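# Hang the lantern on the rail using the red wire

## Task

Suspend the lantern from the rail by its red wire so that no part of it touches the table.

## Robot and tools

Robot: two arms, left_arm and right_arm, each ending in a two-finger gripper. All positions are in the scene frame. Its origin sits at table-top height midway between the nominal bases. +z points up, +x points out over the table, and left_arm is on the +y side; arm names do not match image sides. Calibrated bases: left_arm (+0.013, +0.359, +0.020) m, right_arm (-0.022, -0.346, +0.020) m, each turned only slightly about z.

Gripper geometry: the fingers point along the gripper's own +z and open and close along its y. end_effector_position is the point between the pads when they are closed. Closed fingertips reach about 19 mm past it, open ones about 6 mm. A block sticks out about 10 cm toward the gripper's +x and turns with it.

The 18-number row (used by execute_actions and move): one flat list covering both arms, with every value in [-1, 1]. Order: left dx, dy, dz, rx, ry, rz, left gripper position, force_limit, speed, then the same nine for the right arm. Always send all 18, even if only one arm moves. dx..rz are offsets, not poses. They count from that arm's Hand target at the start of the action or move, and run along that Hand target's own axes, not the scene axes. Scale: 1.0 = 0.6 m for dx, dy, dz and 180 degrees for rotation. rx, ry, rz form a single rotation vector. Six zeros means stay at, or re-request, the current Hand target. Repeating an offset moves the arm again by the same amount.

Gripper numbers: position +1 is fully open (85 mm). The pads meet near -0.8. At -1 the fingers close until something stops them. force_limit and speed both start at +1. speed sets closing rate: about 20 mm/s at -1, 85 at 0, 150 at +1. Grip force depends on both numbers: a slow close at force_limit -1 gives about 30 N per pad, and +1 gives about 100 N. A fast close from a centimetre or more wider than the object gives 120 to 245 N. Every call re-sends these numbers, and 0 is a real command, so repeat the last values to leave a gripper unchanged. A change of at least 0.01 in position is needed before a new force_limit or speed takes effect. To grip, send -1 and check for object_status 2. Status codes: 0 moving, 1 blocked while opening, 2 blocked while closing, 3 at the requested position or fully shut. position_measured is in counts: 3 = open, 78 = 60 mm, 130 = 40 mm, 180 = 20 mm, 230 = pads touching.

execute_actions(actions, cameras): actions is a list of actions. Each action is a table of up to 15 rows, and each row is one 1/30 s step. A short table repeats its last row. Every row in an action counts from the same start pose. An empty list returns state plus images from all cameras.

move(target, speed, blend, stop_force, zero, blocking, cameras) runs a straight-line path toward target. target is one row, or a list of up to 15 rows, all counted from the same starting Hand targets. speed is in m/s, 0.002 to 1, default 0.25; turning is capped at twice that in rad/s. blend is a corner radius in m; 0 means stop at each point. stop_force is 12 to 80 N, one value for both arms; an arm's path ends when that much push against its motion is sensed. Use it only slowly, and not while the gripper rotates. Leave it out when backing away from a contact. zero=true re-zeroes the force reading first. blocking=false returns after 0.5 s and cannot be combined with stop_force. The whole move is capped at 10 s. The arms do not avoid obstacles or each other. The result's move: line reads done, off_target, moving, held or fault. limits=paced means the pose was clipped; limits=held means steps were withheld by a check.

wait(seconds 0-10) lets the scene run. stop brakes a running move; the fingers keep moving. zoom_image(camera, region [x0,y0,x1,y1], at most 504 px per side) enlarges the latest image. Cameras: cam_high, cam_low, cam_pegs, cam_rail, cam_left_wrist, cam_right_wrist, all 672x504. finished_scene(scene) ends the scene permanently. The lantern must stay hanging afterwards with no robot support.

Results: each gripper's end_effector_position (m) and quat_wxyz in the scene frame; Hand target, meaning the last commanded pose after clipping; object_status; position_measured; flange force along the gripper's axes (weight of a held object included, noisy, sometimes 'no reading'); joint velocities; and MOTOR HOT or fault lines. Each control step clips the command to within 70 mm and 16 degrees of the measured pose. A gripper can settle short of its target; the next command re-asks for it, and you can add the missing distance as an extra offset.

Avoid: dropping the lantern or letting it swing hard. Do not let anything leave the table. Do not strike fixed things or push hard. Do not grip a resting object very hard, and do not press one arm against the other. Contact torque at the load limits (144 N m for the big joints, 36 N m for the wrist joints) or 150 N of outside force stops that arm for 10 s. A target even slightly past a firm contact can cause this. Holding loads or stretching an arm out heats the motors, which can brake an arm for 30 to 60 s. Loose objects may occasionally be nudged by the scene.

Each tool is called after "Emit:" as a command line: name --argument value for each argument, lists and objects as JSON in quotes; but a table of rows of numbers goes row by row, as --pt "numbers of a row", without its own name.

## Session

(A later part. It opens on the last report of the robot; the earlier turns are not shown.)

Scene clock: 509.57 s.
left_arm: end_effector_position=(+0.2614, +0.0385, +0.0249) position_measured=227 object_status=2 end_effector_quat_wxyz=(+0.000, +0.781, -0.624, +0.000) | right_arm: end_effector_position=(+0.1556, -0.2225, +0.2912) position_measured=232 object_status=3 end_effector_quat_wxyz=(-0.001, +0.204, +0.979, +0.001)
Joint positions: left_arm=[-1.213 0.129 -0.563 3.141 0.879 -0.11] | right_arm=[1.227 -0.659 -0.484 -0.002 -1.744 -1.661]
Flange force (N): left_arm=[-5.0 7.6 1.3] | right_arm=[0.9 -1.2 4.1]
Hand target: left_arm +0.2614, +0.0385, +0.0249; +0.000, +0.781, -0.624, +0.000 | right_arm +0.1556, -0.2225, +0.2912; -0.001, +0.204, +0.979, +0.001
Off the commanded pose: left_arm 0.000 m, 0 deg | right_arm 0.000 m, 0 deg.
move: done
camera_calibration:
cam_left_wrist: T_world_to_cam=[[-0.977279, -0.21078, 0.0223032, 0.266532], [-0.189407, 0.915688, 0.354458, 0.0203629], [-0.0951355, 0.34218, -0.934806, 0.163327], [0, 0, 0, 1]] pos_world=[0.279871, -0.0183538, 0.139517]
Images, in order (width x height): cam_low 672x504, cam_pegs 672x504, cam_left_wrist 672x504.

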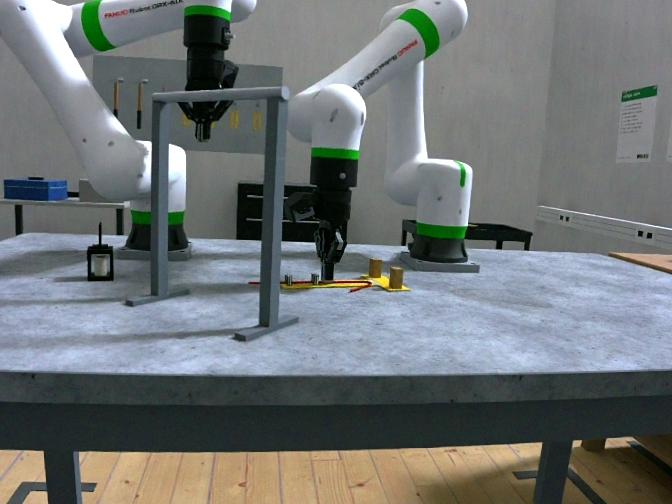

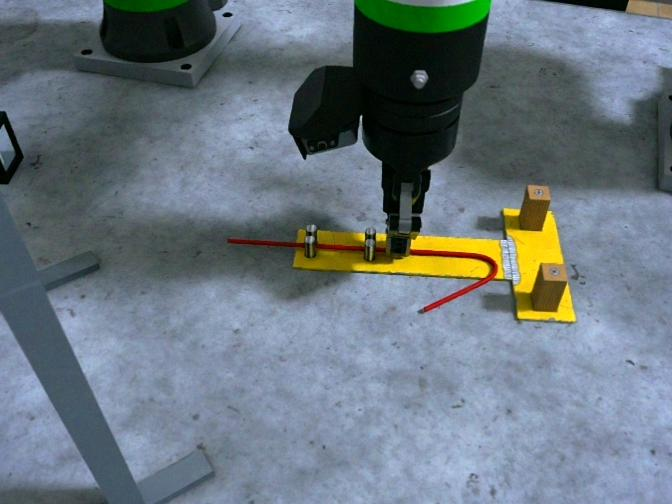

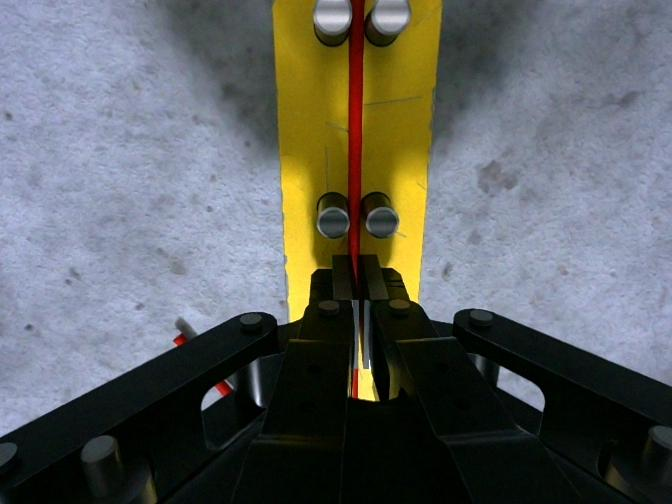

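Emit:
move --target '[0,0,0,0,0,0,-0.45,0,-1,0,0,0,0,0,0,-1,-0.5,0]'

Emit:
move --pt "0 0 -0.22 0 0 0 -0.45 0 -1 0 0 0 0 0 0 -1 -0.5 0" --pt "-0.215 -0.079 -0.22 0 0 -0.5 -0.45 0 -1 0 0 0 0 0 0 -1 -0.5 0"

Emit:
move --target '[0,0,0.1,0,0,0,-0.05,0,0,0,0,0,0,0,0,-1,-0.5,0]' --cameras '["cam_left_wrist","cam_pegs"]'

Scene clock: 524.53 s.
left_arm: end_effector_position=(+0.2614, +0.0385, +0.0249) position_measured=186 object_status=0 end_effector_quat_wxyz=(+0.000, +0.781, -0.624, +0.000) | right_arm: end_effector_position=(+0.1556, -0.2225, +0.2912) position_measured=232 object_status=3 end_effector_quat_wxyz=(-0.001, +0.204, +0.979, +0.001)
Joint positions: left_arm=[-1.213 0.129 -0.563 3.141 0.879 -0.11] | right_arm=[1.227 -0.659 -0.484 -0.002 -1.744 -1.661]
Flange force (N): left_arm=[-5.2 7.1 1.4] | right_arm=[0.9 -1.2 4.3]
Hand target: left_arm +0.2614, +0.0385, +0.0249; +0.000, +0.781, -0.624, +0.000 | right_arm +0.1556, -0.2225, +0.2912; -0.001, +0.204, +0.979, +0.001
Off the commanded pose: left_arm 0.000 m, 0 deg | right_arm 0.000 m, 0 deg.
move: done

Scene clock: 528.93 s.
left_arm: end_effector_position=(+0.2791, +0.1748, +0.1569) position_measured=186 object_status=3 end_effector_quat_wxyz=(+0.000, +0.994, +0.111, +0.000) | right_arm: end_effector_position=(+0.1556, -0.2225, +0.2912) position_measured=232 object_status=3 end_effector_quat_wxyz=(-0.001, +0.204, +0.979, +0.001)
Joint positions: left_arm=[-0.994 -0.282 -0.588 3.141 1.264 1.241] | right_arm=[1.227 -0.659 -0.484 -0.002 -1.744 -1.661]
Flange force (N): left_arm=[-8.4 -0.5 3.6] | right_arm=[1.2 -1.1 4.2]
Hand target: left_arm +0.2791, +0.1748, +0.1569; +0.000, +0.994, +0.111, +0.000 | right_arm +0.1556, -0.2225, +0.2912; -0.001, +0.204, +0.979, +0.001
Off the commanded pose: left_arm 0.000 m, 0 deg | right_arm 0.000 m, 0 deg.
move: done

Scene clock: 529.77 s.
left_arm: end_effector_position=(+0.2791, +0.1747, +0.0969) position_measured=135 object_status=3 end_effector_quat_wxyz=(+0.000, +0.994, +0.111, +0.000) | right_arm: end_effector_position=(+0.1556, -0.2225, +0.2912) position_measured=232 object_status=3 end_effector_quat_wxyz=(-0.001, +0.204, +0.979, +0.001)
Joint positions: left_arm=[-0.994 -0.212 -0.687 3.141 1.096 1.241] | right_arm=[1.227 -0.659 -0.484 -0.002 -1.744 -1.661]
Flange force (N): left_arm=[-6.6 -1.5 3.0] | right_arm=[1.5 -1.1 4.2]
Hand target: left_arm +0.2791, +0.1748, +0.0969; +0.000, +0.994, +0.111, +0.000 | right_arm +0.1556, -0.2225, +0.2912; -0.001, +0.204, +0.979, +0.001
Off the commanded pose: left_arm 0.000 m, 0 deg | right_arm 0.000 m, 0 deg.
move: done
camera_calibration:
cam_left_wrist: T_world_to_cam=[[0.210727, -0.977279, 0.0227846, 0.113266], [-0.91577, -0.189203, 0.354354, 0.269272], [-0.341992, -0.0955376, -0.934834, 0.331092], [0, 0, 0, 1]] pos_world=[0.335954, 0.193271, 0.211518]
Images, in order (width x height): cam_pegs 672x504, cam_left_wrist 672x504.

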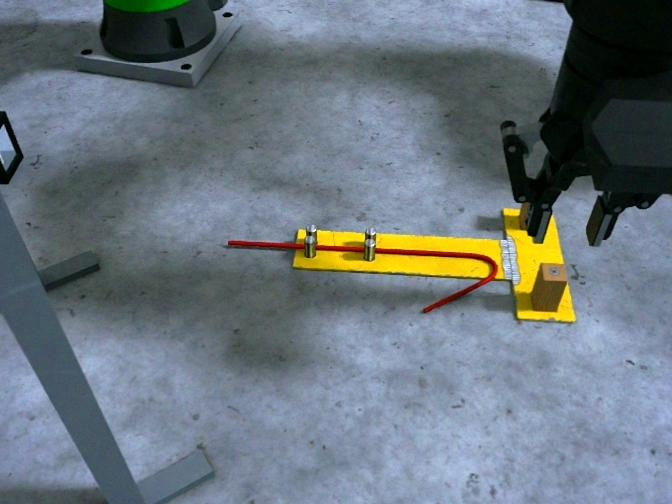

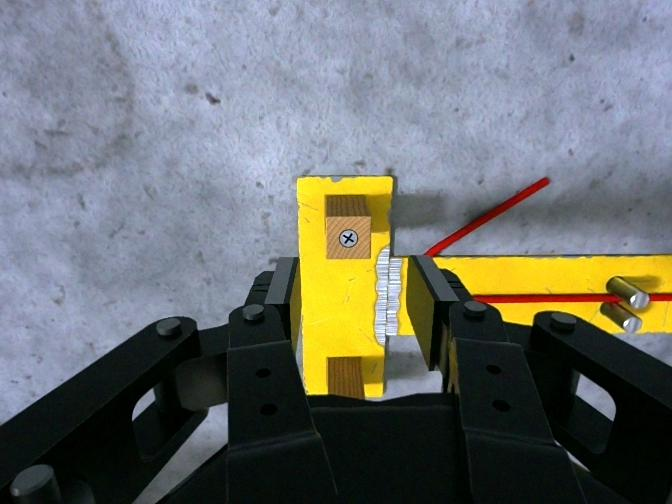

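Emit:
move --pt "0.008 -0.0035 0 0 0 0 -0.15 0 0 0 0 0 0 0 0 -1 -0.5 0" --pt "0.008 -0.0035 0.12 0 0 0 -0.15 0 0 0 0 0 0 0 0 -1 -0.5 0" --speed 0.06 --cameras '["cam_left_wrist","cam_pegs"]'

Scene clock: 543.47 s.
left_arm: end_effector_position=(+0.2834, +0.1779, +0.0249) position_measured=148 object_status=3 end_effector_quat_wxyz=(+0.000, +0.994, +0.111, +0.000) | right_arm: end_effector_position=(+0.1556, -0.2225, +0.2912) position_measured=232 object_status=3 end_effector_quat_wxyz=(-0.001, +0.204, +0.979, +0.001)
Joint positions: left_arm=[-0.976 -0.076 -0.775 3.141 0.872 1.224] | right_arm=[1.227 -0.659 -0.484 -0.002 -1.744 -1.661]
Flange force (N): left_arm=[-10.1 -1.8 2.2] | right_arm=[1.4 -1.3 4.2]
Hand target: left_arm +0.2834, +0.1779, +0.0249; +0.000, +0.994, +0.111, +0.000 | right_arm +0.1556, -0.2225, +0.2912; -0.001, +0.204, +0.979, +0.001
Off the commanded pose: left_arm 0.000 m, 0 deg | right_arm 0.000 m, 0 deg.
move: done
camera_calibration:
cam_left_wrist: T_world_to_cam=[[0.21085, -0.977252, 0.0228419, 0.116996], [-0.915744, -0.189296, 0.354374, 0.299225], [-0.341988, -0.095637, -0.934825, 0.265534], [0, 0, 0, 1]] pos_world=[0.340154, 0.196371, 0.139518]
Images, in order (width x height): cam_pegs 672x504, cam_left_wrist 672x504.

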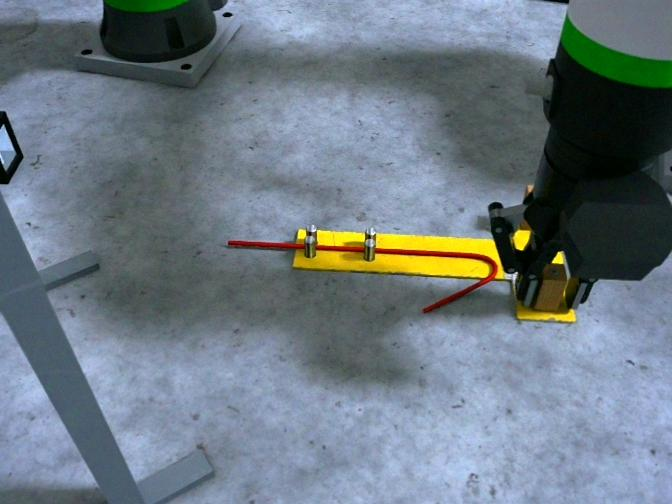

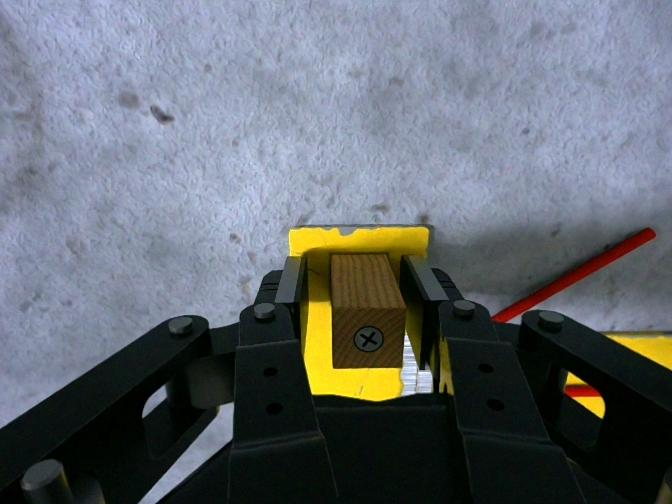

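Emit:
move --pt "0 0 -0.003 0 0 0 -0.15 0 0 0 0 0 0 0 0 -1 -0.5 0" --pt "0 0 -0.003 0 0 0 -1 0.5 -1 0 0 0 0 0 0 -1 -0.5 0"

Emit:
move --pt "0 0 0 0 0 0 -1 0.5 -1 -0.191 0.325 0.317 0 0 -0.695 -1 -0.5 0" --pt "0 0 0 0 0 0 -1 0.5 -1 -0.191 0.325 0.45 0 0 -0.695 -1 -0.5 0" --speed '[0.3,0.08]' --cameras '["cam_pegs","cam_right_wrist","cam_left_wrist"]'

Scene clock: 554.17 s.
left_arm: end_effector_position=(+0.2834, +0.1779, +0.0267) position_measured=182 object_status=0 end_effector_quat_wxyz=(+0.000, +0.994, +0.111, +0.000) | right_arm: end_effector_position=(+0.1556, -0.2225, +0.2912) position_measured=232 object_status=3 end_effector_quat_wxyz=(-0.001, +0.204, +0.979, +0.001)
Joint positions: left_arm=[-0.976 -0.08 -0.773 3.141 0.878 1.224] | right_arm=[1.227 -0.659 -0.484 -0.002 -1.744 -1.661]
Flange force (N): left_arm=[-12.7 -1.8 -17.6] | right_arm=[0.4 -1.0 4.2]
Hand target: left_arm +0.2834, +0.1779, +0.0267; +0.000, +0.994, +0.111, +0.000 | right_arm +0.1556, -0.2225, +0.2912; -0.001, +0.204, +0.979, +0.001
Off the commanded pose: left_arm 0.000 m, 0 deg | right_arm 0.000 m, 0 deg.
move: done

Scene clock: 559.60 s.
left_arm: end_effector_position=(+0.2834, +0.1779, +0.0267) position_measured=182 object_status=2 end_effector_quat_wxyz=(+0.000, +0.994, +0.111, +0.000) | right_arm: end_effector_position=(+0.3380, -0.0888, +0.0211) position_measured=232 object_status=3 end_effector_quat_wxyz=(+0.000, +0.775, -0.632, -0.001)
Joint positions: left_arm=[-0.976 -0.08 -0.773 3.141 0.878 1.224] | right_arm=[0.894 0.219 -0.464 -0.004 -0.887 0.858]
Flange force (N): left_arm=[-13.4 -1.7 -17.4] | right_arm=[1.0 1.9 2.6]
Hand target: left_arm +0.2834, +0.1779, +0.0267; +0.000, +0.994, +0.111, +0.000 | right_arm +0.3380, -0.0888, +0.0211; +0.000, +0.775, -0.632, -0.001
Off the commanded pose: left_arm 0.000 m, 0 deg | right_arm 0.000 m, 0 deg.
move: done
camera_calibration:
cam_left_wrist: T_world_to_cam=[[0.210727, -0.977279, 0.0227846, 0.11701], [-0.91577, -0.189203, 0.354354, 0.29858], [-0.341992, -0.0955376, -0.934834, 0.267199], [0, 0, 0, 1]] pos_world=[0.340154, 0.196371, 0.141318]
cam_right_wrist: T_world_to_cam=[[-0.974676, -0.221877, 0.0278674, 0.318937], [-0.198597, 0.916145, 0.348192, 0.156216], [-0.102786, 0.33384, -0.937009, 0.218471], [0, 0, 0, 1]] pos_world=[0.36434, -0.145286, 0.141428]
Images, in order (width x height): cam_pegs 672x504, cam_left_wrist 672x504, cam_right_wrist 672x504.

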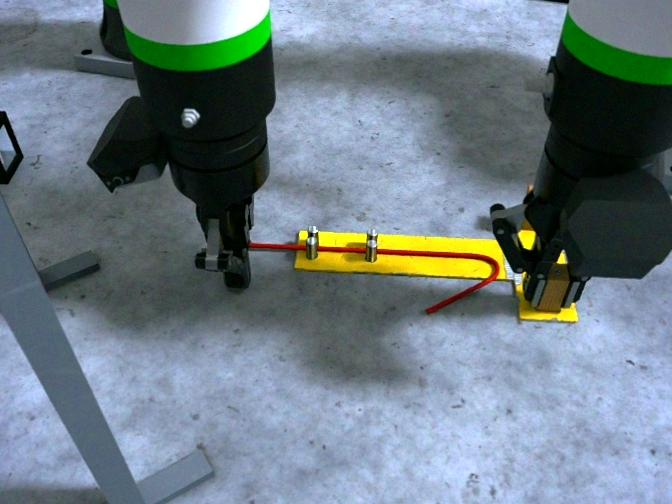

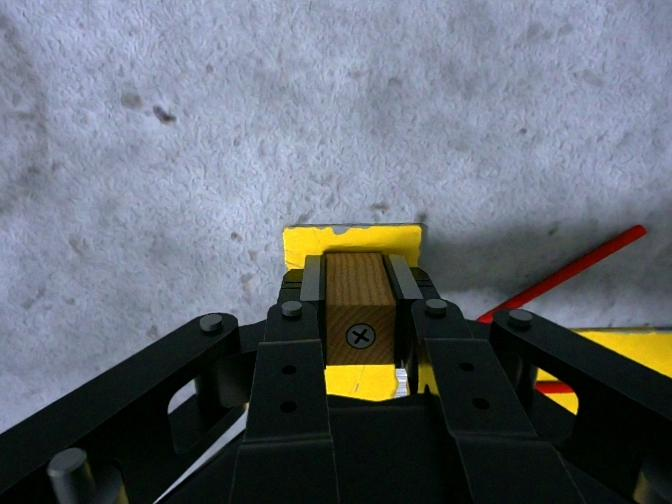

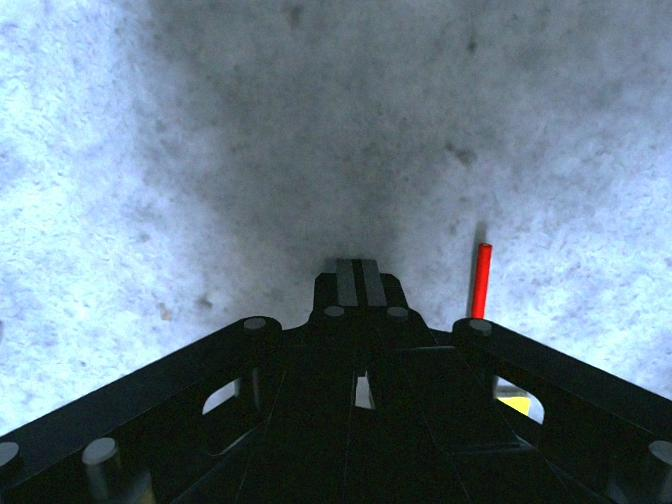

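Emit:
move --pt "0 0 0 0 0 0 -1 0.5 -1 -0.0133 0.0525 0 0 0 0 -1 -0.5 0" --pt "0 0 0 0 0 0 -1 0.5 -1 -0.0123 0.091 0 0 0 0.139 -1 -0.5 0" --pt "0 0 0 0 0 0 -1 0.5 -1 -0.0235 0.12 0 0 0 0.25 -1 -0.5 0" --pt "0 0 0 0 0 0 -1 0.5 -1 -0.0378 0.138 0 0 0 0.333 -1 -0.5 0" --speed 0.08 --blend 0.004 --cameras '["cam_pegs","cam_right_wrist"]'

Scene clock: 573.20 s.
left_arm: end_effector_position=(+0.2834, +0.1779, +0.0267) position_measured=182 object_status=2 end_effector_quat_wxyz=(+0.000, +0.994, +0.111, +0.000) | right_arm: end_effector_position=(+0.2523, -0.0832, +0.0213) position_measured=232 object_status=3 end_effector_quat_wxyz=(+0.000, -0.355, +0.935, +0.001)
Joint positions: left_arm=[-0.976 -0.08 -0.773 3.141 0.878 1.224] | right_arm=[1.089 0.074 -0.635 -0.003 -0.861 -0.382]
Flange force (N): left_arm=[-13.1 -2.3 -17.7] | right_arm=[0.1 -3.4 2.8]
Hand target: left_arm +0.2834, +0.1779, +0.0267; +0.000, +0.994, +0.111, +0.000 | right_arm +0.2523, -0.0832, +0.0213; +0.000, -0.355, +0.935, +0.001
Off the commanded pose: left_arm 0.000 m, 0 deg | right_arm 0.000 m, 0 deg.
move: done
camera_calibration:
cam_right_wrist: T_world_to_cam=[[-0.680225, 0.732416, 0.0293321, 0.241803], [0.694383, 0.631052, 0.34584, -0.115017], [0.234789, 0.255617, -0.937835, 0.116259], [0, 0, 0, 1]] pos_world=[0.21705, -0.134236, 0.141717]
Images, in order (width x height): cam_pegs 672x504, cam_right_wrist 672x504.

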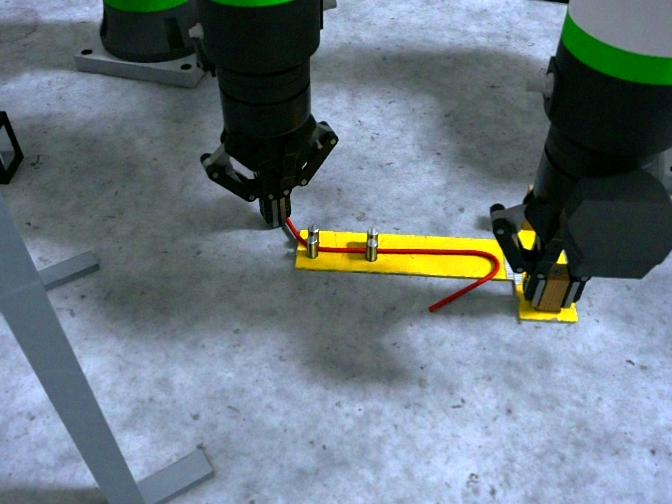

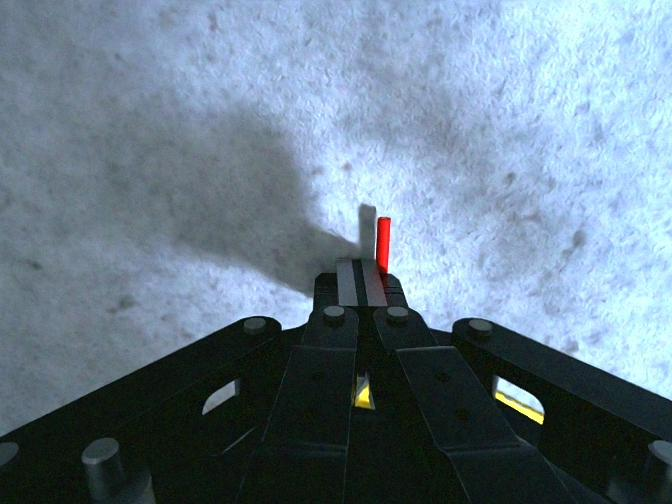

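Emit:
move --pt "0 0 0 0 0 0 -1 0.5 -1 -0.005 0.036 0 0 0 0.139 -1 -0.5 0" --pt "0 0 0 0 0 0 -1 0.5 -1 -0.0187 0.069 0 0 0 0.278 -1 -0.5 0" --pt "0 0 0 0 0 0 -1 0.5 -1 -0.0388 0.0897 0 0 0 0.389 -1 -0.5 0" --pt "0 0 0 0 0 0 -1 0.5 -1 -0.0623 0.1008 0 0 0 0.489 -1 -0.5 0" --speed 0.1 --blend 0.004 --cameras '["cam_pegs","cam_right_wrist"]'

Scene clock: 585.40 s.
left_arm: end_effector_position=(+0.2834, +0.1779, +0.0267) position_measured=182 object_status=2 end_effector_quat_wxyz=(+0.000, +0.994, +0.111, +0.000) | right_arm: end_effector_position=(+0.2336, -0.0335, +0.0214) position_measured=232 object_status=3 end_effector_quat_wxyz=(-0.001, +0.186, +0.983, +0.001)
Joint positions: left_arm=[-0.976 -0.08 -0.773 3.141 0.878 1.224] | right_arm=[1.189 0.13 -0.571 -0.004 -0.868 -1.583]
Flange force (N): left_arm=[-5.3 -10.4 -15.4] | right_arm=[-1.1 -10.5 2.8]
Hand target: left_arm +0.2834, +0.1779, +0.0267; +0.000, +0.994, +0.111, +0.000 | right_arm +0.2337, -0.0335, +0.0214; -0.001, +0.186, +0.983, +0.001 (not the last commanded pose)
Off the commanded pose: left_arm 0.000 m, 0 deg | right_arm 0.021 m, 25 deg.
move: held (right_arm; a check stopped the path); path passed 2 of 4 targets; limits=held
pose unreachable (right arm): on one or more control steps of this call, first in action 0 (counted from 0), this arm could not follow its commanded pose, so it was not sent that pose on those steps. It may still have moved: this result reports where it is.
cause: moving toward the commanded pose would bring a part of the arm too close to another arm (a part of this arm just beyond joint 4 (forearm roll) and a part of the left arm just beyond its joint 4 (forearm roll), along the way the arms are being sent, or toward where that arm still pushes).
camera_calibration:
cam_right_wrist: T_world_to_cam=[[0.344768, 0.938273, 0.0279126, -0.0398511], [0.878327, -0.332947, 0.343057, -0.208619], [0.331175, -0.0937588, -0.9389, 0.073852], [0, 0, 0, 1]] pos_world=[0.172517, -0.0251436, 0.14202]
Images, in order (width x height): cam_pegs 672x504, cam_right_wrist 672x504.

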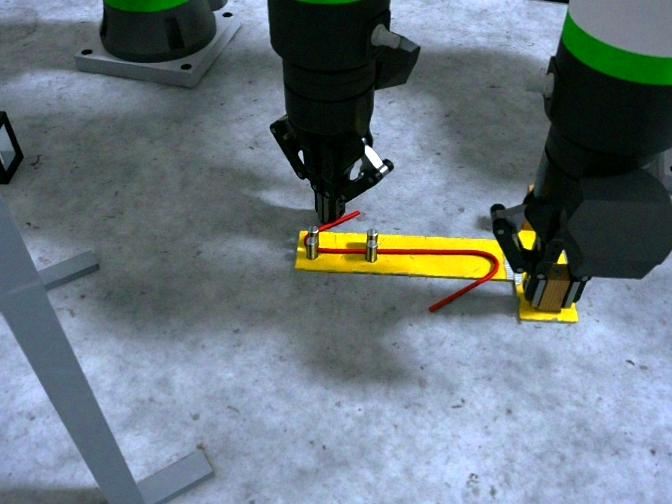

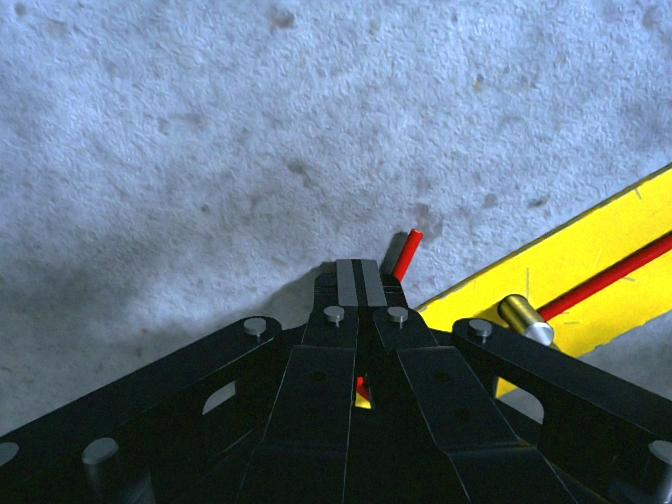

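Emit:
move --pt "0 0 0 0 0 0 -1 0.5 -1 0 -0.06 0 0 0 0 -1 -0.5 0" --pt "0 0 0 0 0 0 -1 0.5 -1 0 -0.1 -0.25 0 0 0 -1 -0.5 0" --pt "0 0 0 0 0 0 -1 0.5 -1 -0.05 -0.38 -0.45 0 0 0 -1 -0.5 0" --speed '[0.1,0.15,0.3]' --blend 0.01

Emit:
move --target '[0,0,0,0,0,0,0.2,0.5,0,0,0,0,0,0,0,-1,-0.5,0]'

Emit:
move --pt "0 0 -0.2 0 0 0 0.2 0.5 0 0 0 0 0 0 0 -1 -0.5 0" --pt "0 0 -0.2 0 0 0.5 0.2 0.5 0 0 0 0 0 0 0 -1 -0.5 0" --cameras '["cam_pegs","cam_high","cam_left_wrist","cam_right_wrist"]'

Scene clock: 669.00 s.
left_arm: end_effector_position=(+0.2834, +0.1779, +0.0267) position_measured=182 object_status=2 end_effector_quat_wxyz=(+0.000, +0.994, +0.111, +0.000) | right_arm: end_effector_position=(+0.1789, -0.2574, +0.2910) position_measured=232 object_status=3 end_effector_quat_wxyz=(-0.001, +0.186, +0.983, +0.001)
Joint positions: left_arm=[-0.976 -0.08 -0.773 3.141 0.878 1.224] | right_arm=[1.022 -0.647 -0.48 -0.003 -1.737 -1.419]
Flange force (N): left_arm=[-5.7 -10.4 -15.6] | right_arm=[0.2 -0.1 3.5]
Hand target: left_arm +0.2834, +0.1779, +0.0267; +0.000, +0.994, +0.111, +0.000 | right_arm +0.1789, -0.2574, +0.2910; -0.001, +0.186, +0.983, +0.001
Off the commanded pose: left_arm 0.000 m, 0 deg | right_arm 0.000 m, 0 deg.
move: done

Scene clock: 669.63 s.
left_arm: end_effector_position=(+0.2834, +0.1779, +0.0267) position_measured=104 object_status=0 end_effector_quat_wxyz=(+0.000, +0.994, +0.111, +0.000) | right_arm: end_effector_position=(+0.1789, -0.2574, +0.2910) position_measured=232 object_status=3 end_effector_quat_wxyz=(-0.001, +0.186, +0.983, +0.001)
Joint positions: left_arm=[-0.976 -0.08 -0.773 3.141 0.878 1.224] | right_arm=[1.022 -0.647 -0.48 -0.003 -1.738 -1.419]
Flange force (N): left_arm=[-9.4 -1.5 2.5] | right_arm=[1.0 -0.9 4.6]
Hand target: left_arm +0.2834, +0.1779, +0.0267; +0.000, +0.994, +0.111, +0.000 | right_arm +0.1789, -0.2574, +0.2910; -0.001, +0.186, +0.983, +0.001
Off the commanded pose: left_arm 0.000 m, 0 deg | right_arm 0.000 m, 0 deg.
move: done

Scene clock: 674.03 s.
left_arm: end_effector_position=(+0.2833, +0.1779, +0.1467) position_measured=104 object_status=3 end_effector_quat_wxyz=(+0.000, +0.781, -0.624, +0.000) | right_arm: end_effector_position=(+0.1789, -0.2574, +0.2910) position_measured=232 object_status=3 end_effector_quat_wxyz=(-0.001, +0.186, +0.983, +0.001)
Joint positions: left_arm=[-0.977 -0.267 -0.602 3.141 1.235 -0.347] | right_arm=[1.022 -0.647 -0.48 -0.003 -1.738 -1.419]
Flange force (N): left_arm=[-0.6 8.8 3.6] | right_arm=[1.6 -1.0 4.5]
Hand target: left_arm +0.2833, +0.1779, +0.1467; +0.000, +0.781, -0.624, +0.000 | right_arm +0.1789, -0.2574, +0.2910; -0.001, +0.186, +0.983, +0.001
Off the commanded pose: left_arm 0.000 m, 0 deg | right_arm 0.000 m, 0 deg.
move: done
camera_calibration:
cam_left_wrist: T_world_to_cam=[[-0.977279, -0.21078, 0.0223032, 0.314698], [-0.189407, 0.915688, 0.354458, -0.14629], [-0.0951355, 0.34218, -0.934806, 0.23158], [0, 0, 0, 1]] pos_world=[0.301871, 0.121046, 0.261317]
cam_right_wrist: T_world_to_cam=[[0.344994, 0.93819, 0.0279011, 0.18152], [0.878238, -0.333152, 0.343086, -0.327661], [0.331175, -0.0938588, -0.93889, 0.324073], [0, 0, 0, 1]] pos_world=[0.117816, -0.249043, 0.41162]
Images, in order (width x height): cam_high 672x504, cam_pegs 672x504, cam_left_wrist 672x504, cam_right_wrist 672x504.

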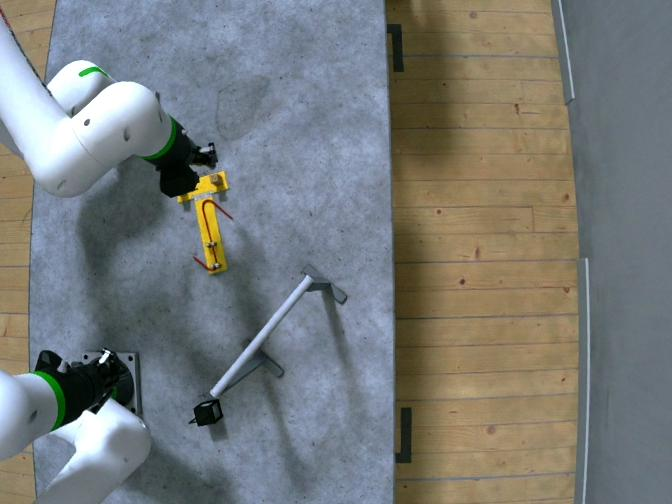

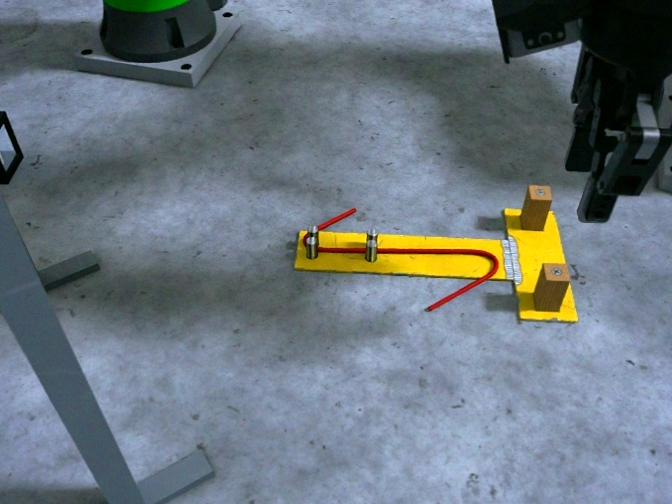

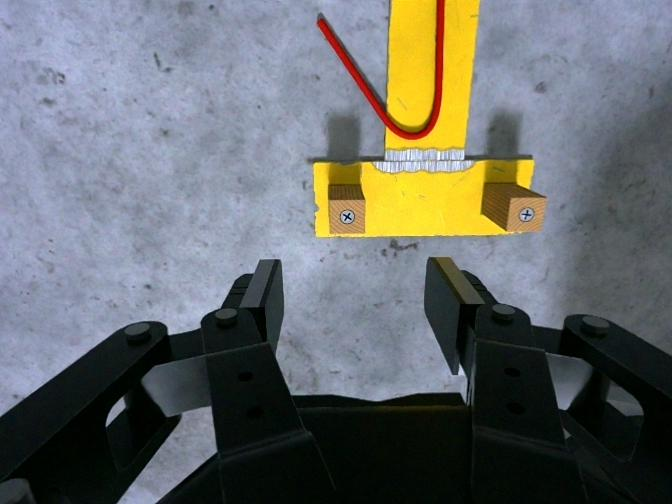

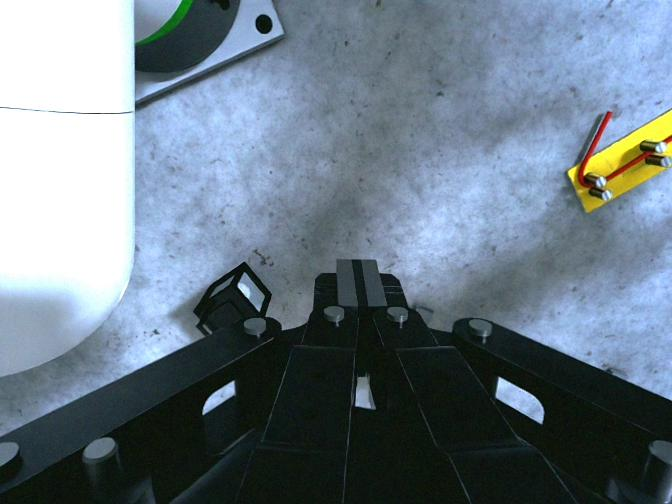

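Emit:
move --pt "0.157 0.087 0 0 0 0 -0.4 0.5 0 0 0 0 0 0 0 -1 -0.5 0" --pt "0.157 0.087 0.14 0 0 0 -0.4 0.5 0 0 0 0 0 0 0 -1 -0.5 0" --cameras '["cam_pegs","cam_left_wrist"]'

Scene clock: 679.50 s.
left_arm: end_effector_position=(+0.2532, +0.0745, +0.0627) position_measured=179 object_status=3 end_effector_quat_wxyz=(+0.000, +0.781, -0.624, +0.000) | right_arm: end_effector_position=(+0.1789, -0.2574, +0.2910) position_measured=232 object_status=3 end_effector_quat_wxyz=(-0.001, +0.186, +0.983, +0.001)
Joint positions: left_arm=[-1.202 -0.02 -0.612 3.141 0.979 -0.122] | right_arm=[1.022 -0.647 -0.48 -0.003 -1.738 -1.419]
Flange force (N): left_arm=[-1.2 7.3 3.5] | right_arm=[1.1 -0.7 4.2]
Hand target: left_arm +0.2532, +0.0745, +0.0627; +0.000, +0.781, -0.624, +0.000 | right_arm +0.1789, -0.2574, +0.2910; -0.001, +0.186, +0.983, +0.001
Off the commanded pose: left_arm 0.000 m, 0 deg | right_arm 0.000 m, 0 deg.
move: done
camera_calibration:
cam_left_wrist: T_world_to_cam=[[-0.977281, -0.210767, 0.0223303, 0.265356], [-0.189394, 0.915724, 0.354372, -0.0275235], [-0.0951384, 0.342092, -0.934838, 0.185582], [0, 0, 0, 1]] pos_world=[0.271771, 0.0176462, 0.177317]
Images, in order (width x height): cam_pegs 672x504, cam_left_wrist 672x504.

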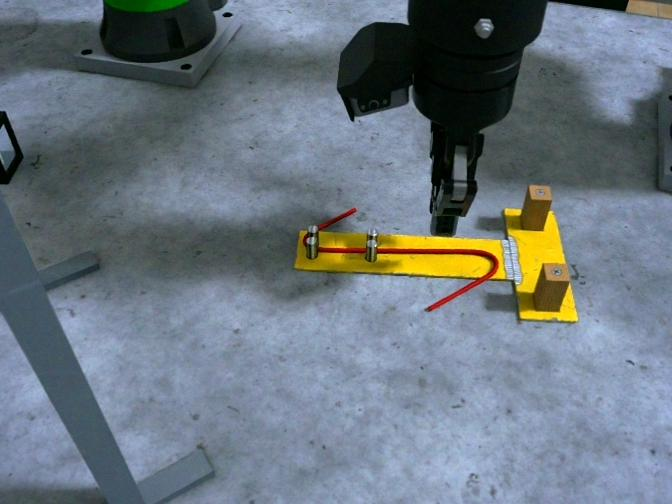

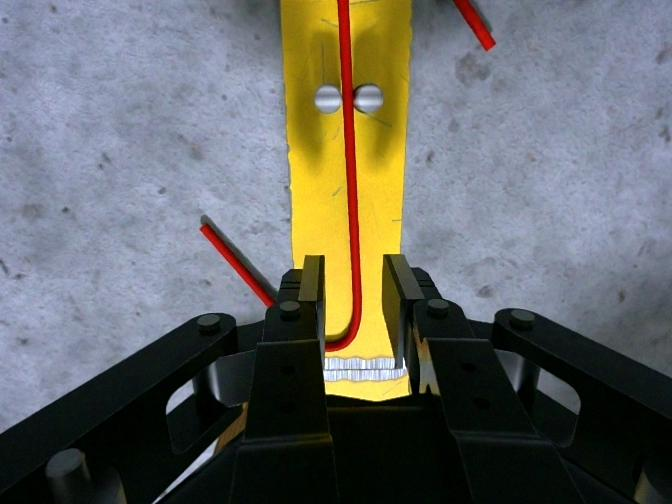

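Emit:
move --target '[0,0.001,0.0637,0,0,-0.02,-0.4,0.5,0,0,0,0,0,0,0,-1,-0.5,0]' --speed 0.05

Emit:
move --target '[0,0,0,0,0,0,-1,0.2,-1,0,0,0,0,0,0,-1,-0.5,0]' --cameras '["cam_pegs","cam_left_wrist"]'

Scene clock: 687.67 s.
left_arm: end_effector_position=(+0.2527, +0.0743, +0.0245) position_measured=179 object_status=3 end_effector_quat_wxyz=(+0.000, +0.800, -0.599, +0.000) | right_arm: end_effector_position=(+0.1789, -0.2574, +0.2910) position_measured=232 object_status=3 end_effector_quat_wxyz=(-0.001, +0.186, +0.983, +0.001)
Joint positions: left_arm=[-1.203 0.049 -0.653 3.141 0.869 -0.057] | right_arm=[1.022 -0.647 -0.48 -0.003 -1.738 -1.419]
Flange force (N): left_arm=[-4.8 7.2 1.7] | right_arm=[1.1 -1.0 4.5]
Hand target: left_arm +0.2527, +0.0743, +0.0245; +0.000, +0.800, -0.599, +0.000 | right_arm +0.1789, -0.2574, +0.2910; -0.001, +0.186, +0.983, +0.001
Off the commanded pose: left_arm 0.000 m, 0 deg | right_arm 0.000 m, 0 deg.
move: done

Scene clock: 689.07 s.
left_arm: end_effector_position=(+0.2527, +0.0742, +0.0246) position_measured=231 object_status=0 end_effector_quat_wxyz=(+0.000, +0.800, -0.599, +0.000) | right_arm: end_effector_position=(+0.1789, -0.2574, +0.2910) position_measured=232 object_status=3 end_effector_quat_wxyz=(-0.001, +0.186, +0.983, +0.001)
Joint positions: left_arm=[-1.203 0.048 -0.653 3.141 0.869 -0.057] | right_arm=[1.022 -0.647 -0.48 -0.003 -1.738 -1.419]
Flange force (N): left_arm=[-21.2 15.0 -83.0] | right_arm=[1.9 -1.0 4.7]
Hand target: left_arm +0.2527, +0.0743, +0.0245; +0.000, +0.800, -0.599, +0.000 | right_arm +0.1789, -0.2574, +0.2910; -0.001, +0.186, +0.983, +0.001
Off the commanded pose: left_arm 0.000 m, 0 deg | right_arm 0.000 m, 0 deg.
move: done
camera_calibration:
cam_left_wrist: T_world_to_cam=[[-0.962151, -0.271607, 0.0222353, 0.266332], [-0.246475, 0.902119, 0.354162, 0.00154412], [-0.116252, 0.335277, -0.93492, 0.155827], [0, 0, 0, 1]] pos_world=[0.274748, 0.0186994, 0.139217]
Images, in order (width x height): cam_pegs 672x504, cam_left_wrist 672x504.

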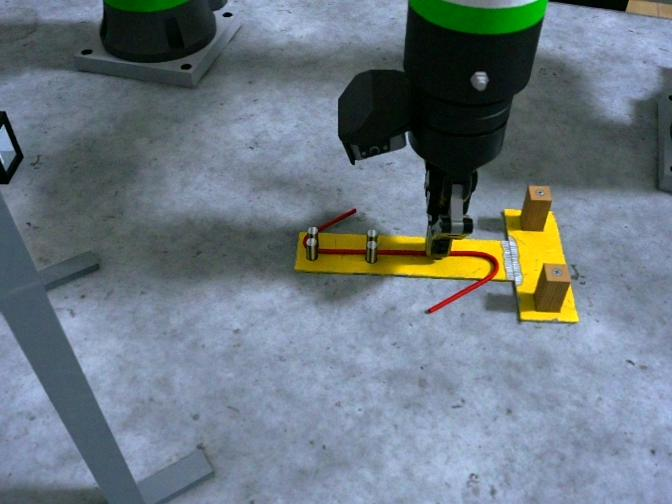

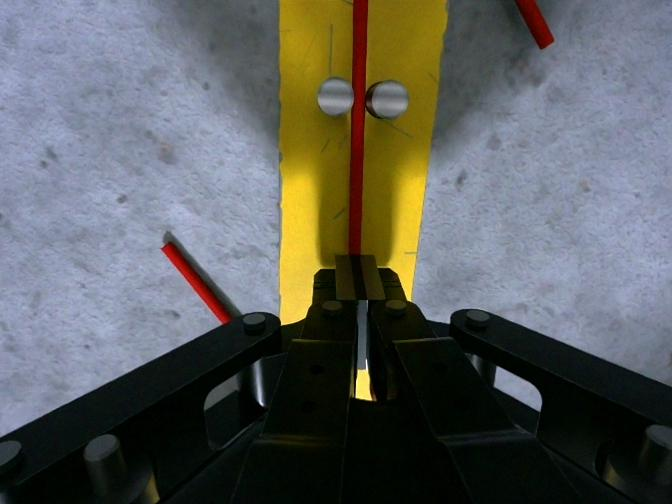

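Emit:
move --pt "0 0 -0.03 0 0 0 -1 0.2 -1 0 0 0 0 0 0 -1 -0.5 0" --speed 0.1

Emit:
move --pt "0 0 0 0 0 0 -0.55 0 0 0 0 0 0 0 0 -1 -0.5 0"

Emit:
move --pt "0 0 0.06 0 0 0 -0.55 0 0 0 0 0 0 0 0 -1 -0.5 0" --speed 0.008 --stop_force 12

Emit:
move --target '[0,0,-0.0025,0,0,0,-0.55,0,0,0,0,0,0,0,0,-1,-0.5,0]'

Emit:
move --target '[0,0,0,0,0,0,-1,0,-1,0,0,0,0,0,0,-1,-0.5,0]' --cameras '["cam_pegs","cam_left_wrist"]'

Scene clock: 696.93 s.
left_arm: end_effector_position=(+0.2527, +0.0744, +0.0425) position_measured=231 object_status=3 end_effector_quat_wxyz=(+0.000, +0.801, -0.599, +0.000) | right_arm: end_effector_position=(+0.1789, -0.2574, +0.2910) position_measured=232 object_status=3 end_effector_quat_wxyz=(-0.001, +0.186, +0.983, +0.001)
Joint positions: left_arm=[-1.203 0.014 -0.635 3.141 0.921 -0.057] | right_arm=[1.022 -0.647 -0.48 -0.003 -1.738 -1.419]
Flange force (N): left_arm=[-3.6 6.8 2.6] | right_arm=[1.7 -0.9 4.3]
Hand target: left_arm +0.2527, +0.0743, +0.0425; +0.000, +0.800, -0.599, +0.000 | right_arm +0.1789, -0.2574, +0.2910; -0.001, +0.186, +0.983, +0.001
Off the commanded pose: left_arm 0.000 m, 0 deg | right_arm 0.000 m, 0 deg.
move: done

Scene clock: 697.43 s.
left_arm: end_effector_position=(+0.2527, +0.0743, +0.0425) position_measured=199 object_status=0 end_effector_quat_wxyz=(+0.000, +0.801, -0.599, +0.000) | right_arm: end_effector_position=(+0.1789, -0.2574, +0.2910) position_measured=232 object_status=3 end_effector_quat_wxyz=(-0.001, +0.186, +0.983, +0.001)
Joint positions: left_arm=[-1.203 0.014 -0.635 3.141 0.921 -0.057] | right_arm=[1.022 -0.647 -0.48 -0.003 -1.738 -1.419]
Flange force (N): left_arm=[-4.5 7.4 1.9] | right_arm=[1.5 -0.7 4.3]
Hand target: left_arm +0.2527, +0.0743, +0.0425; +0.000, +0.800, -0.599, +0.000 | right_arm +0.1789, -0.2574, +0.2910; -0.001, +0.186, +0.983, +0.001
Off the commanded pose: left_arm 0.000 m, 0 deg | right_arm 0.000 m, 0 deg.
move: done

Scene clock: 700.60 s.
left_arm: end_effector_position=(+0.2527, +0.0743, +0.0218) position_measured=199 object_status=3 end_effector_quat_wxyz=(+0.000, +0.800, -0.599, +0.000) | right_arm: end_effector_position=(+0.1789, -0.2574, +0.2910) position_measured=232 object_status=3 end_effector_quat_wxyz=(-0.001, +0.186, +0.983, +0.001)
Joint positions: left_arm=[-1.203 0.054 -0.656 3.141 0.861 -0.057] | right_arm=[1.022 -0.647 -0.48 -0.003 -1.738 -1.419]
Flange force (N): left_arm=[-11.9 10.8 -36.0] | right_arm=[2.1 -1.0 4.7]
Hand target: left_arm +0.2527, +0.0743, +0.0218; +0.000, +0.800, -0.599, +0.000 (not the last commanded pose) | right_arm +0.1789, -0.2574, +0.2910; -0.001, +0.186, +0.983, +0.001
Off the commanded pose: left_arm 0.015 m, 0 deg | right_arm 0.000 m, 0 deg.
move: contact (left_arm)

Scene clock: 701.30 s.
left_arm: end_effector_position=(+0.2527, +0.0743, +0.0233) position_measured=199 object_status=3 end_effector_quat_wxyz=(+0.000, +0.800, -0.599, +0.000) | right_arm: end_effector_position=(+0.1789, -0.2574, +0.2910) position_measured=232 object_status=3 end_effector_quat_wxyz=(-0.001, +0.186, +0.983, +0.001)
Joint positions: left_arm=[-1.203 0.051 -0.654 3.141 0.865 -0.057] | right_arm=[1.022 -0.647 -0.48 -0.003 -1.738 -1.419]
Flange force (N): left_arm=[-4.4 7.3 2.0] | right_arm=[1.3 -1.2 4.6]
Hand target: left_arm +0.2527, +0.0743, +0.0233; +0.000, +0.800, -0.599, +0.000 | right_arm +0.1789, -0.2574, +0.2910; -0.001, +0.186, +0.983, +0.001
Off the commanded pose: left_arm 0.000 m, 0 deg | right_arm 0.000 m, 0 deg.
move: done

Scene clock: 702.30 s.
left_arm: end_effector_position=(+0.2527, +0.0743, +0.0233) position_measured=226 object_status=0 end_effector_quat_wxyz=(+0.000, +0.800, -0.599, +0.000) | right_arm: end_effector_position=(+0.1789, -0.2574, +0.2910) position_measured=232 object_status=3 end_effector_quat_wxyz=(-0.001, +0.186, +0.983, +0.001)
Joint positions: left_arm=[-1.203 0.051 -0.654 3.141 0.865 -0.057] | right_arm=[1.022 -0.647 -0.48 -0.003 -1.738 -1.419]
Flange force (N): left_arm=[-5.8 8.8 -2.3] | right_arm=[1.4 -1.2 4.4]
Hand target: left_arm +0.2527, +0.0743, +0.0233; +0.000, +0.800, -0.599, +0.000 | right_arm +0.1789, -0.2574, +0.2910; -0.001, +0.186, +0.983, +0.001
Off the commanded pose: left_arm 0.000 m, 0 deg | right_arm 0.000 m, 0 deg.
move: done
camera_calibration:
cam_left_wrist: T_world_to_cam=[[-0.962139, -0.27165, 0.0222653, 0.266381], [-0.246478, 0.90203, 0.354388, 0.00188568], [-0.116353, 0.335482, -0.934833, 0.15459], [0, 0, 0, 1]] pos_world=[0.274748, 0.0187993, 0.137917]
Images, in order (width x height): cam_pegs 672x504, cam_left_wrist 672x504.

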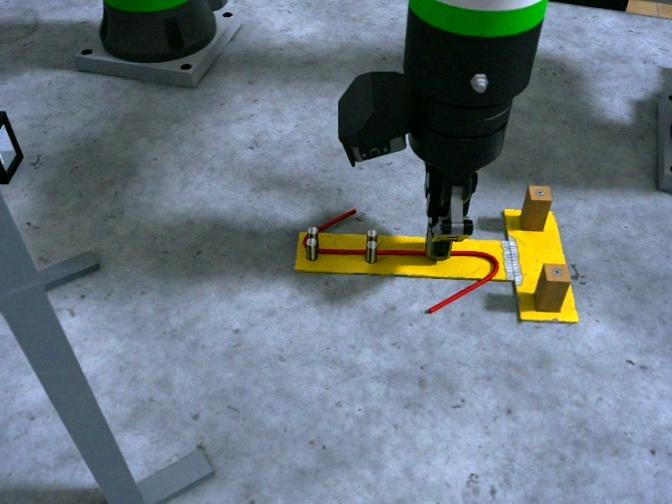

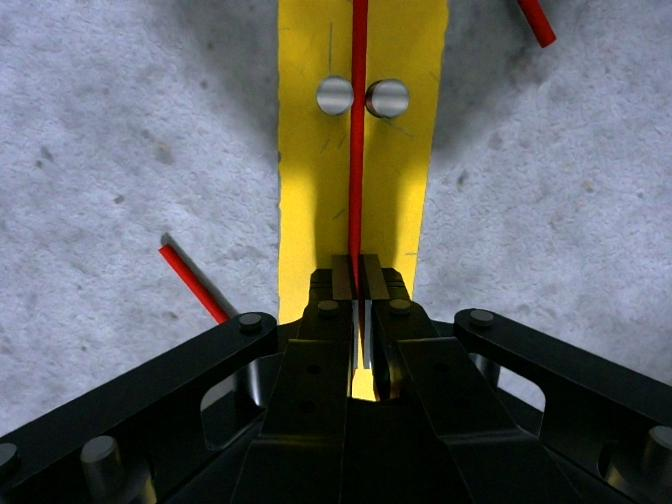

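Emit:
move --pt "0.024 0 0 0 0 0 -1 0 -1 0 0 0 0 0 0 -1 -0.5 0" --pt "0.024 0 -0.07 0 0 0 -1 0 -1 0 0 0 0 0 0 -1 -0.5 0" --speed 0.05 --cameras '["cam_pegs","cam_low"]'

Scene clock: 707.27 s.
left_arm: end_effector_position=(+0.2567, +0.0605, +0.0653) position_measured=226 object_status=2 end_effector_quat_wxyz=(+0.000, +0.800, -0.599, +0.000) | right_arm: end_effector_position=(+0.1789, -0.2574, +0.2910) position_measured=232 object_status=3 end_effector_quat_wxyz=(-0.001, +0.186, +0.983, +0.001)
Joint positions: left_arm=[-1.206 0.009 -0.575 3.141 0.986 -0.055] | right_arm=[1.022 -0.647 -0.48 -0.003 -1.738 -1.419]
Flange force (N): left_arm=[-5.1 7.3 3.5] | right_arm=[1.7 -0.8 4.3]
Hand target: left_arm +0.2567, +0.0605, +0.0653; +0.000, +0.800, -0.599, +0.000 | right_arm +0.1789, -0.2574, +0.2910; -0.001, +0.186, +0.983, +0.001
Off the commanded pose: left_arm 0.000 m, 0 deg | right_arm 0.000 m, 0 deg.
move: done
Images, in order (width x height): cam_low 672x504, cam_pegs 672x504.

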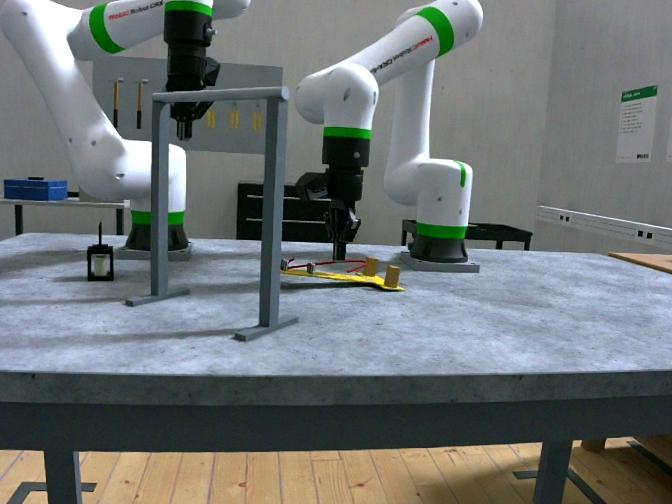

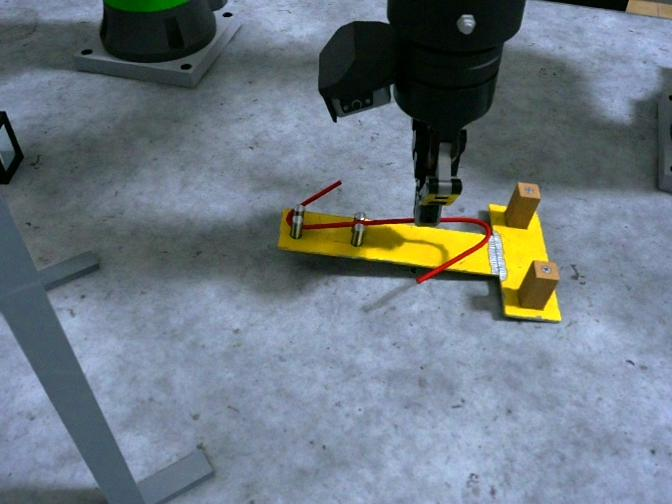

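Emit:
move --pt "0 0 0.0695 0 0 0 -1 0 -1 0 0 0 0 0 0 -1 -0.5 0" --speed 0.05 --cameras '["cam_pegs","cam_right_wrist","cam_left_wrist"]'

Emit:
zoom_image --camera "cam_pegs" --region '[240, 180, 460, 300]'

Scene clock: 717.80 s.
left_arm: end_effector_position=(+0.2567, +0.0605, +0.0236) position_measured=226 object_status=2 end_effector_quat_wxyz=(+0.000, +0.800, -0.599, +0.000) | right_arm: end_effector_position=(+0.1789, -0.2574, +0.2910) position_measured=232 object_status=3 end_effector_quat_wxyz=(-0.001, +0.186, +0.983, +0.001)
Joint positions: left_arm=[-1.206 0.083 -0.619 3.141 0.869 -0.055] | right_arm=[1.022 -0.647 -0.48 -0.003 -1.738 -1.419]
Flange force (N): left_arm=[-5.9 7.7 1.4] | right_arm=[1.6 -1.2 4.5]
Hand target: left_arm +0.2567, +0.0605, +0.0236; +0.000, +0.800, -0.599, +0.000 | right_arm +0.1789, -0.2574, +0.2910; -0.001, +0.186, +0.983, +0.001
Off the commanded pose: left_arm 0.000 m, 0 deg | right_arm 0.000 m, 0 deg.
move: done
camera_calibration:
cam_left_wrist: T_world_to_cam=[[-0.962136, -0.271658, 0.0222908, 0.266443], [-0.246488, 0.902061, 0.354303, 0.0153177], [-0.116357, 0.335393, -0.934865, 0.160005], [0, 0, 0, 1]] pos_world=[0.278748, 0.00489927, 0.138217]
cam_right_wrist: T_world_to_cam=[[0.344994, 0.93819, 0.0279011, 0.18152], [0.878238, -0.333152, 0.343086, -0.327661], [0.331175, -0.0938588, -0.93889, 0.324073], [0, 0, 0, 1]] pos_world=[0.117816, -0.249043, 0.41162]
Images, in order (width x height): cam_pegs 672x504, cam_left_wrist 672x504, cam_right_wrist 672x504.

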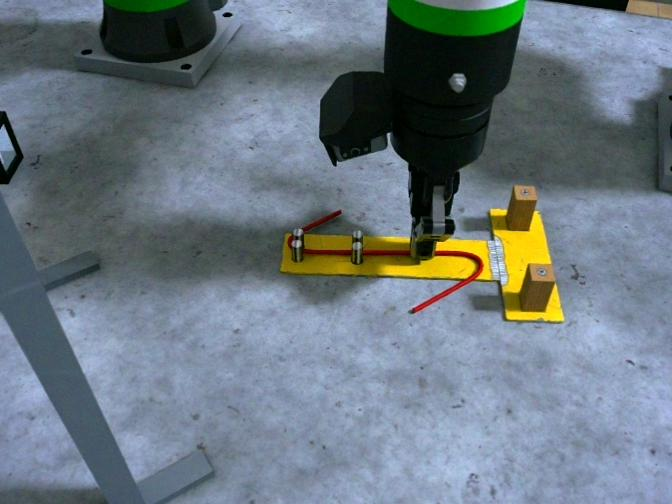

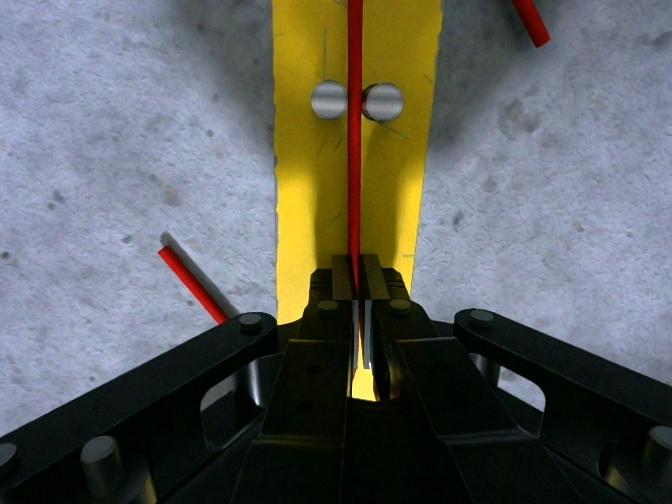

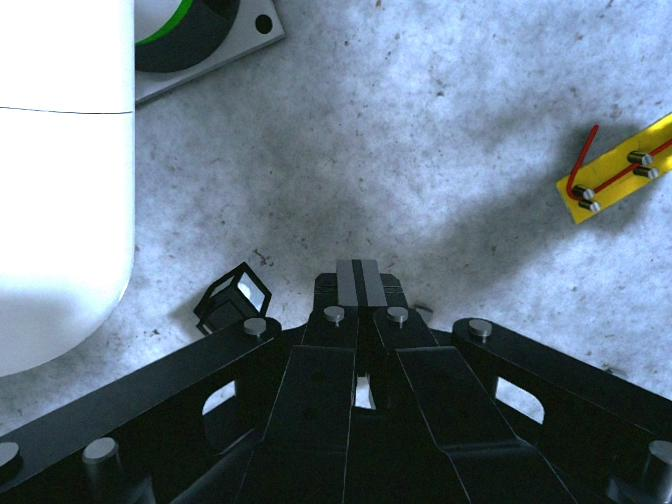

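Scaled by 2.291 from the camera's 672x504 image, which has a finer 960x720 frame.

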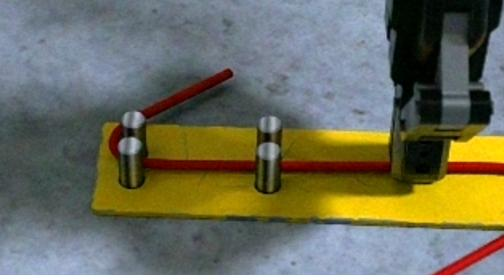

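Emit:
move --target '[0,0,0,0,0,0,-1,0,-1,-0.106,0.325,0.25,0,0,-0.688,-1,-0.5,0]'

Scene clock: 742.07 s.
left_arm: end_effector_position=(+0.2567, +0.0605, +0.0236) position_measured=226 object_status=2 end_effector_quat_wxyz=(+0.000, +0.800, -0.599, +0.000) | right_arm: end_effector_position=(+0.3090, -0.0987, +0.1411) position_measured=232 object_status=3 end_effector_quat_wxyz=(+0.000, +0.779, -0.627, -0.002)
Joint positions: left_arm=[-1.206 0.083 -0.619 3.141 0.869 -0.055] | right_arm=[0.937 -0.016 -0.4 -0.003 -1.186 0.829]
Flange force (N): left_arm=[-6.1 7.5 1.0] | right_arm=[0.7 1.9 3.5]
Hand target: left_arm +0.2567, +0.0605, +0.0236; +0.000, +0.800, -0.599, +0.000 | right_arm +0.3090, -0.0987, +0.1411; +0.000, +0.779, -0.627, -0.002
Off the commanded pose: left_arm 0.000 m, 0 deg | right_arm 0.000 m, 0 deg.
move: done


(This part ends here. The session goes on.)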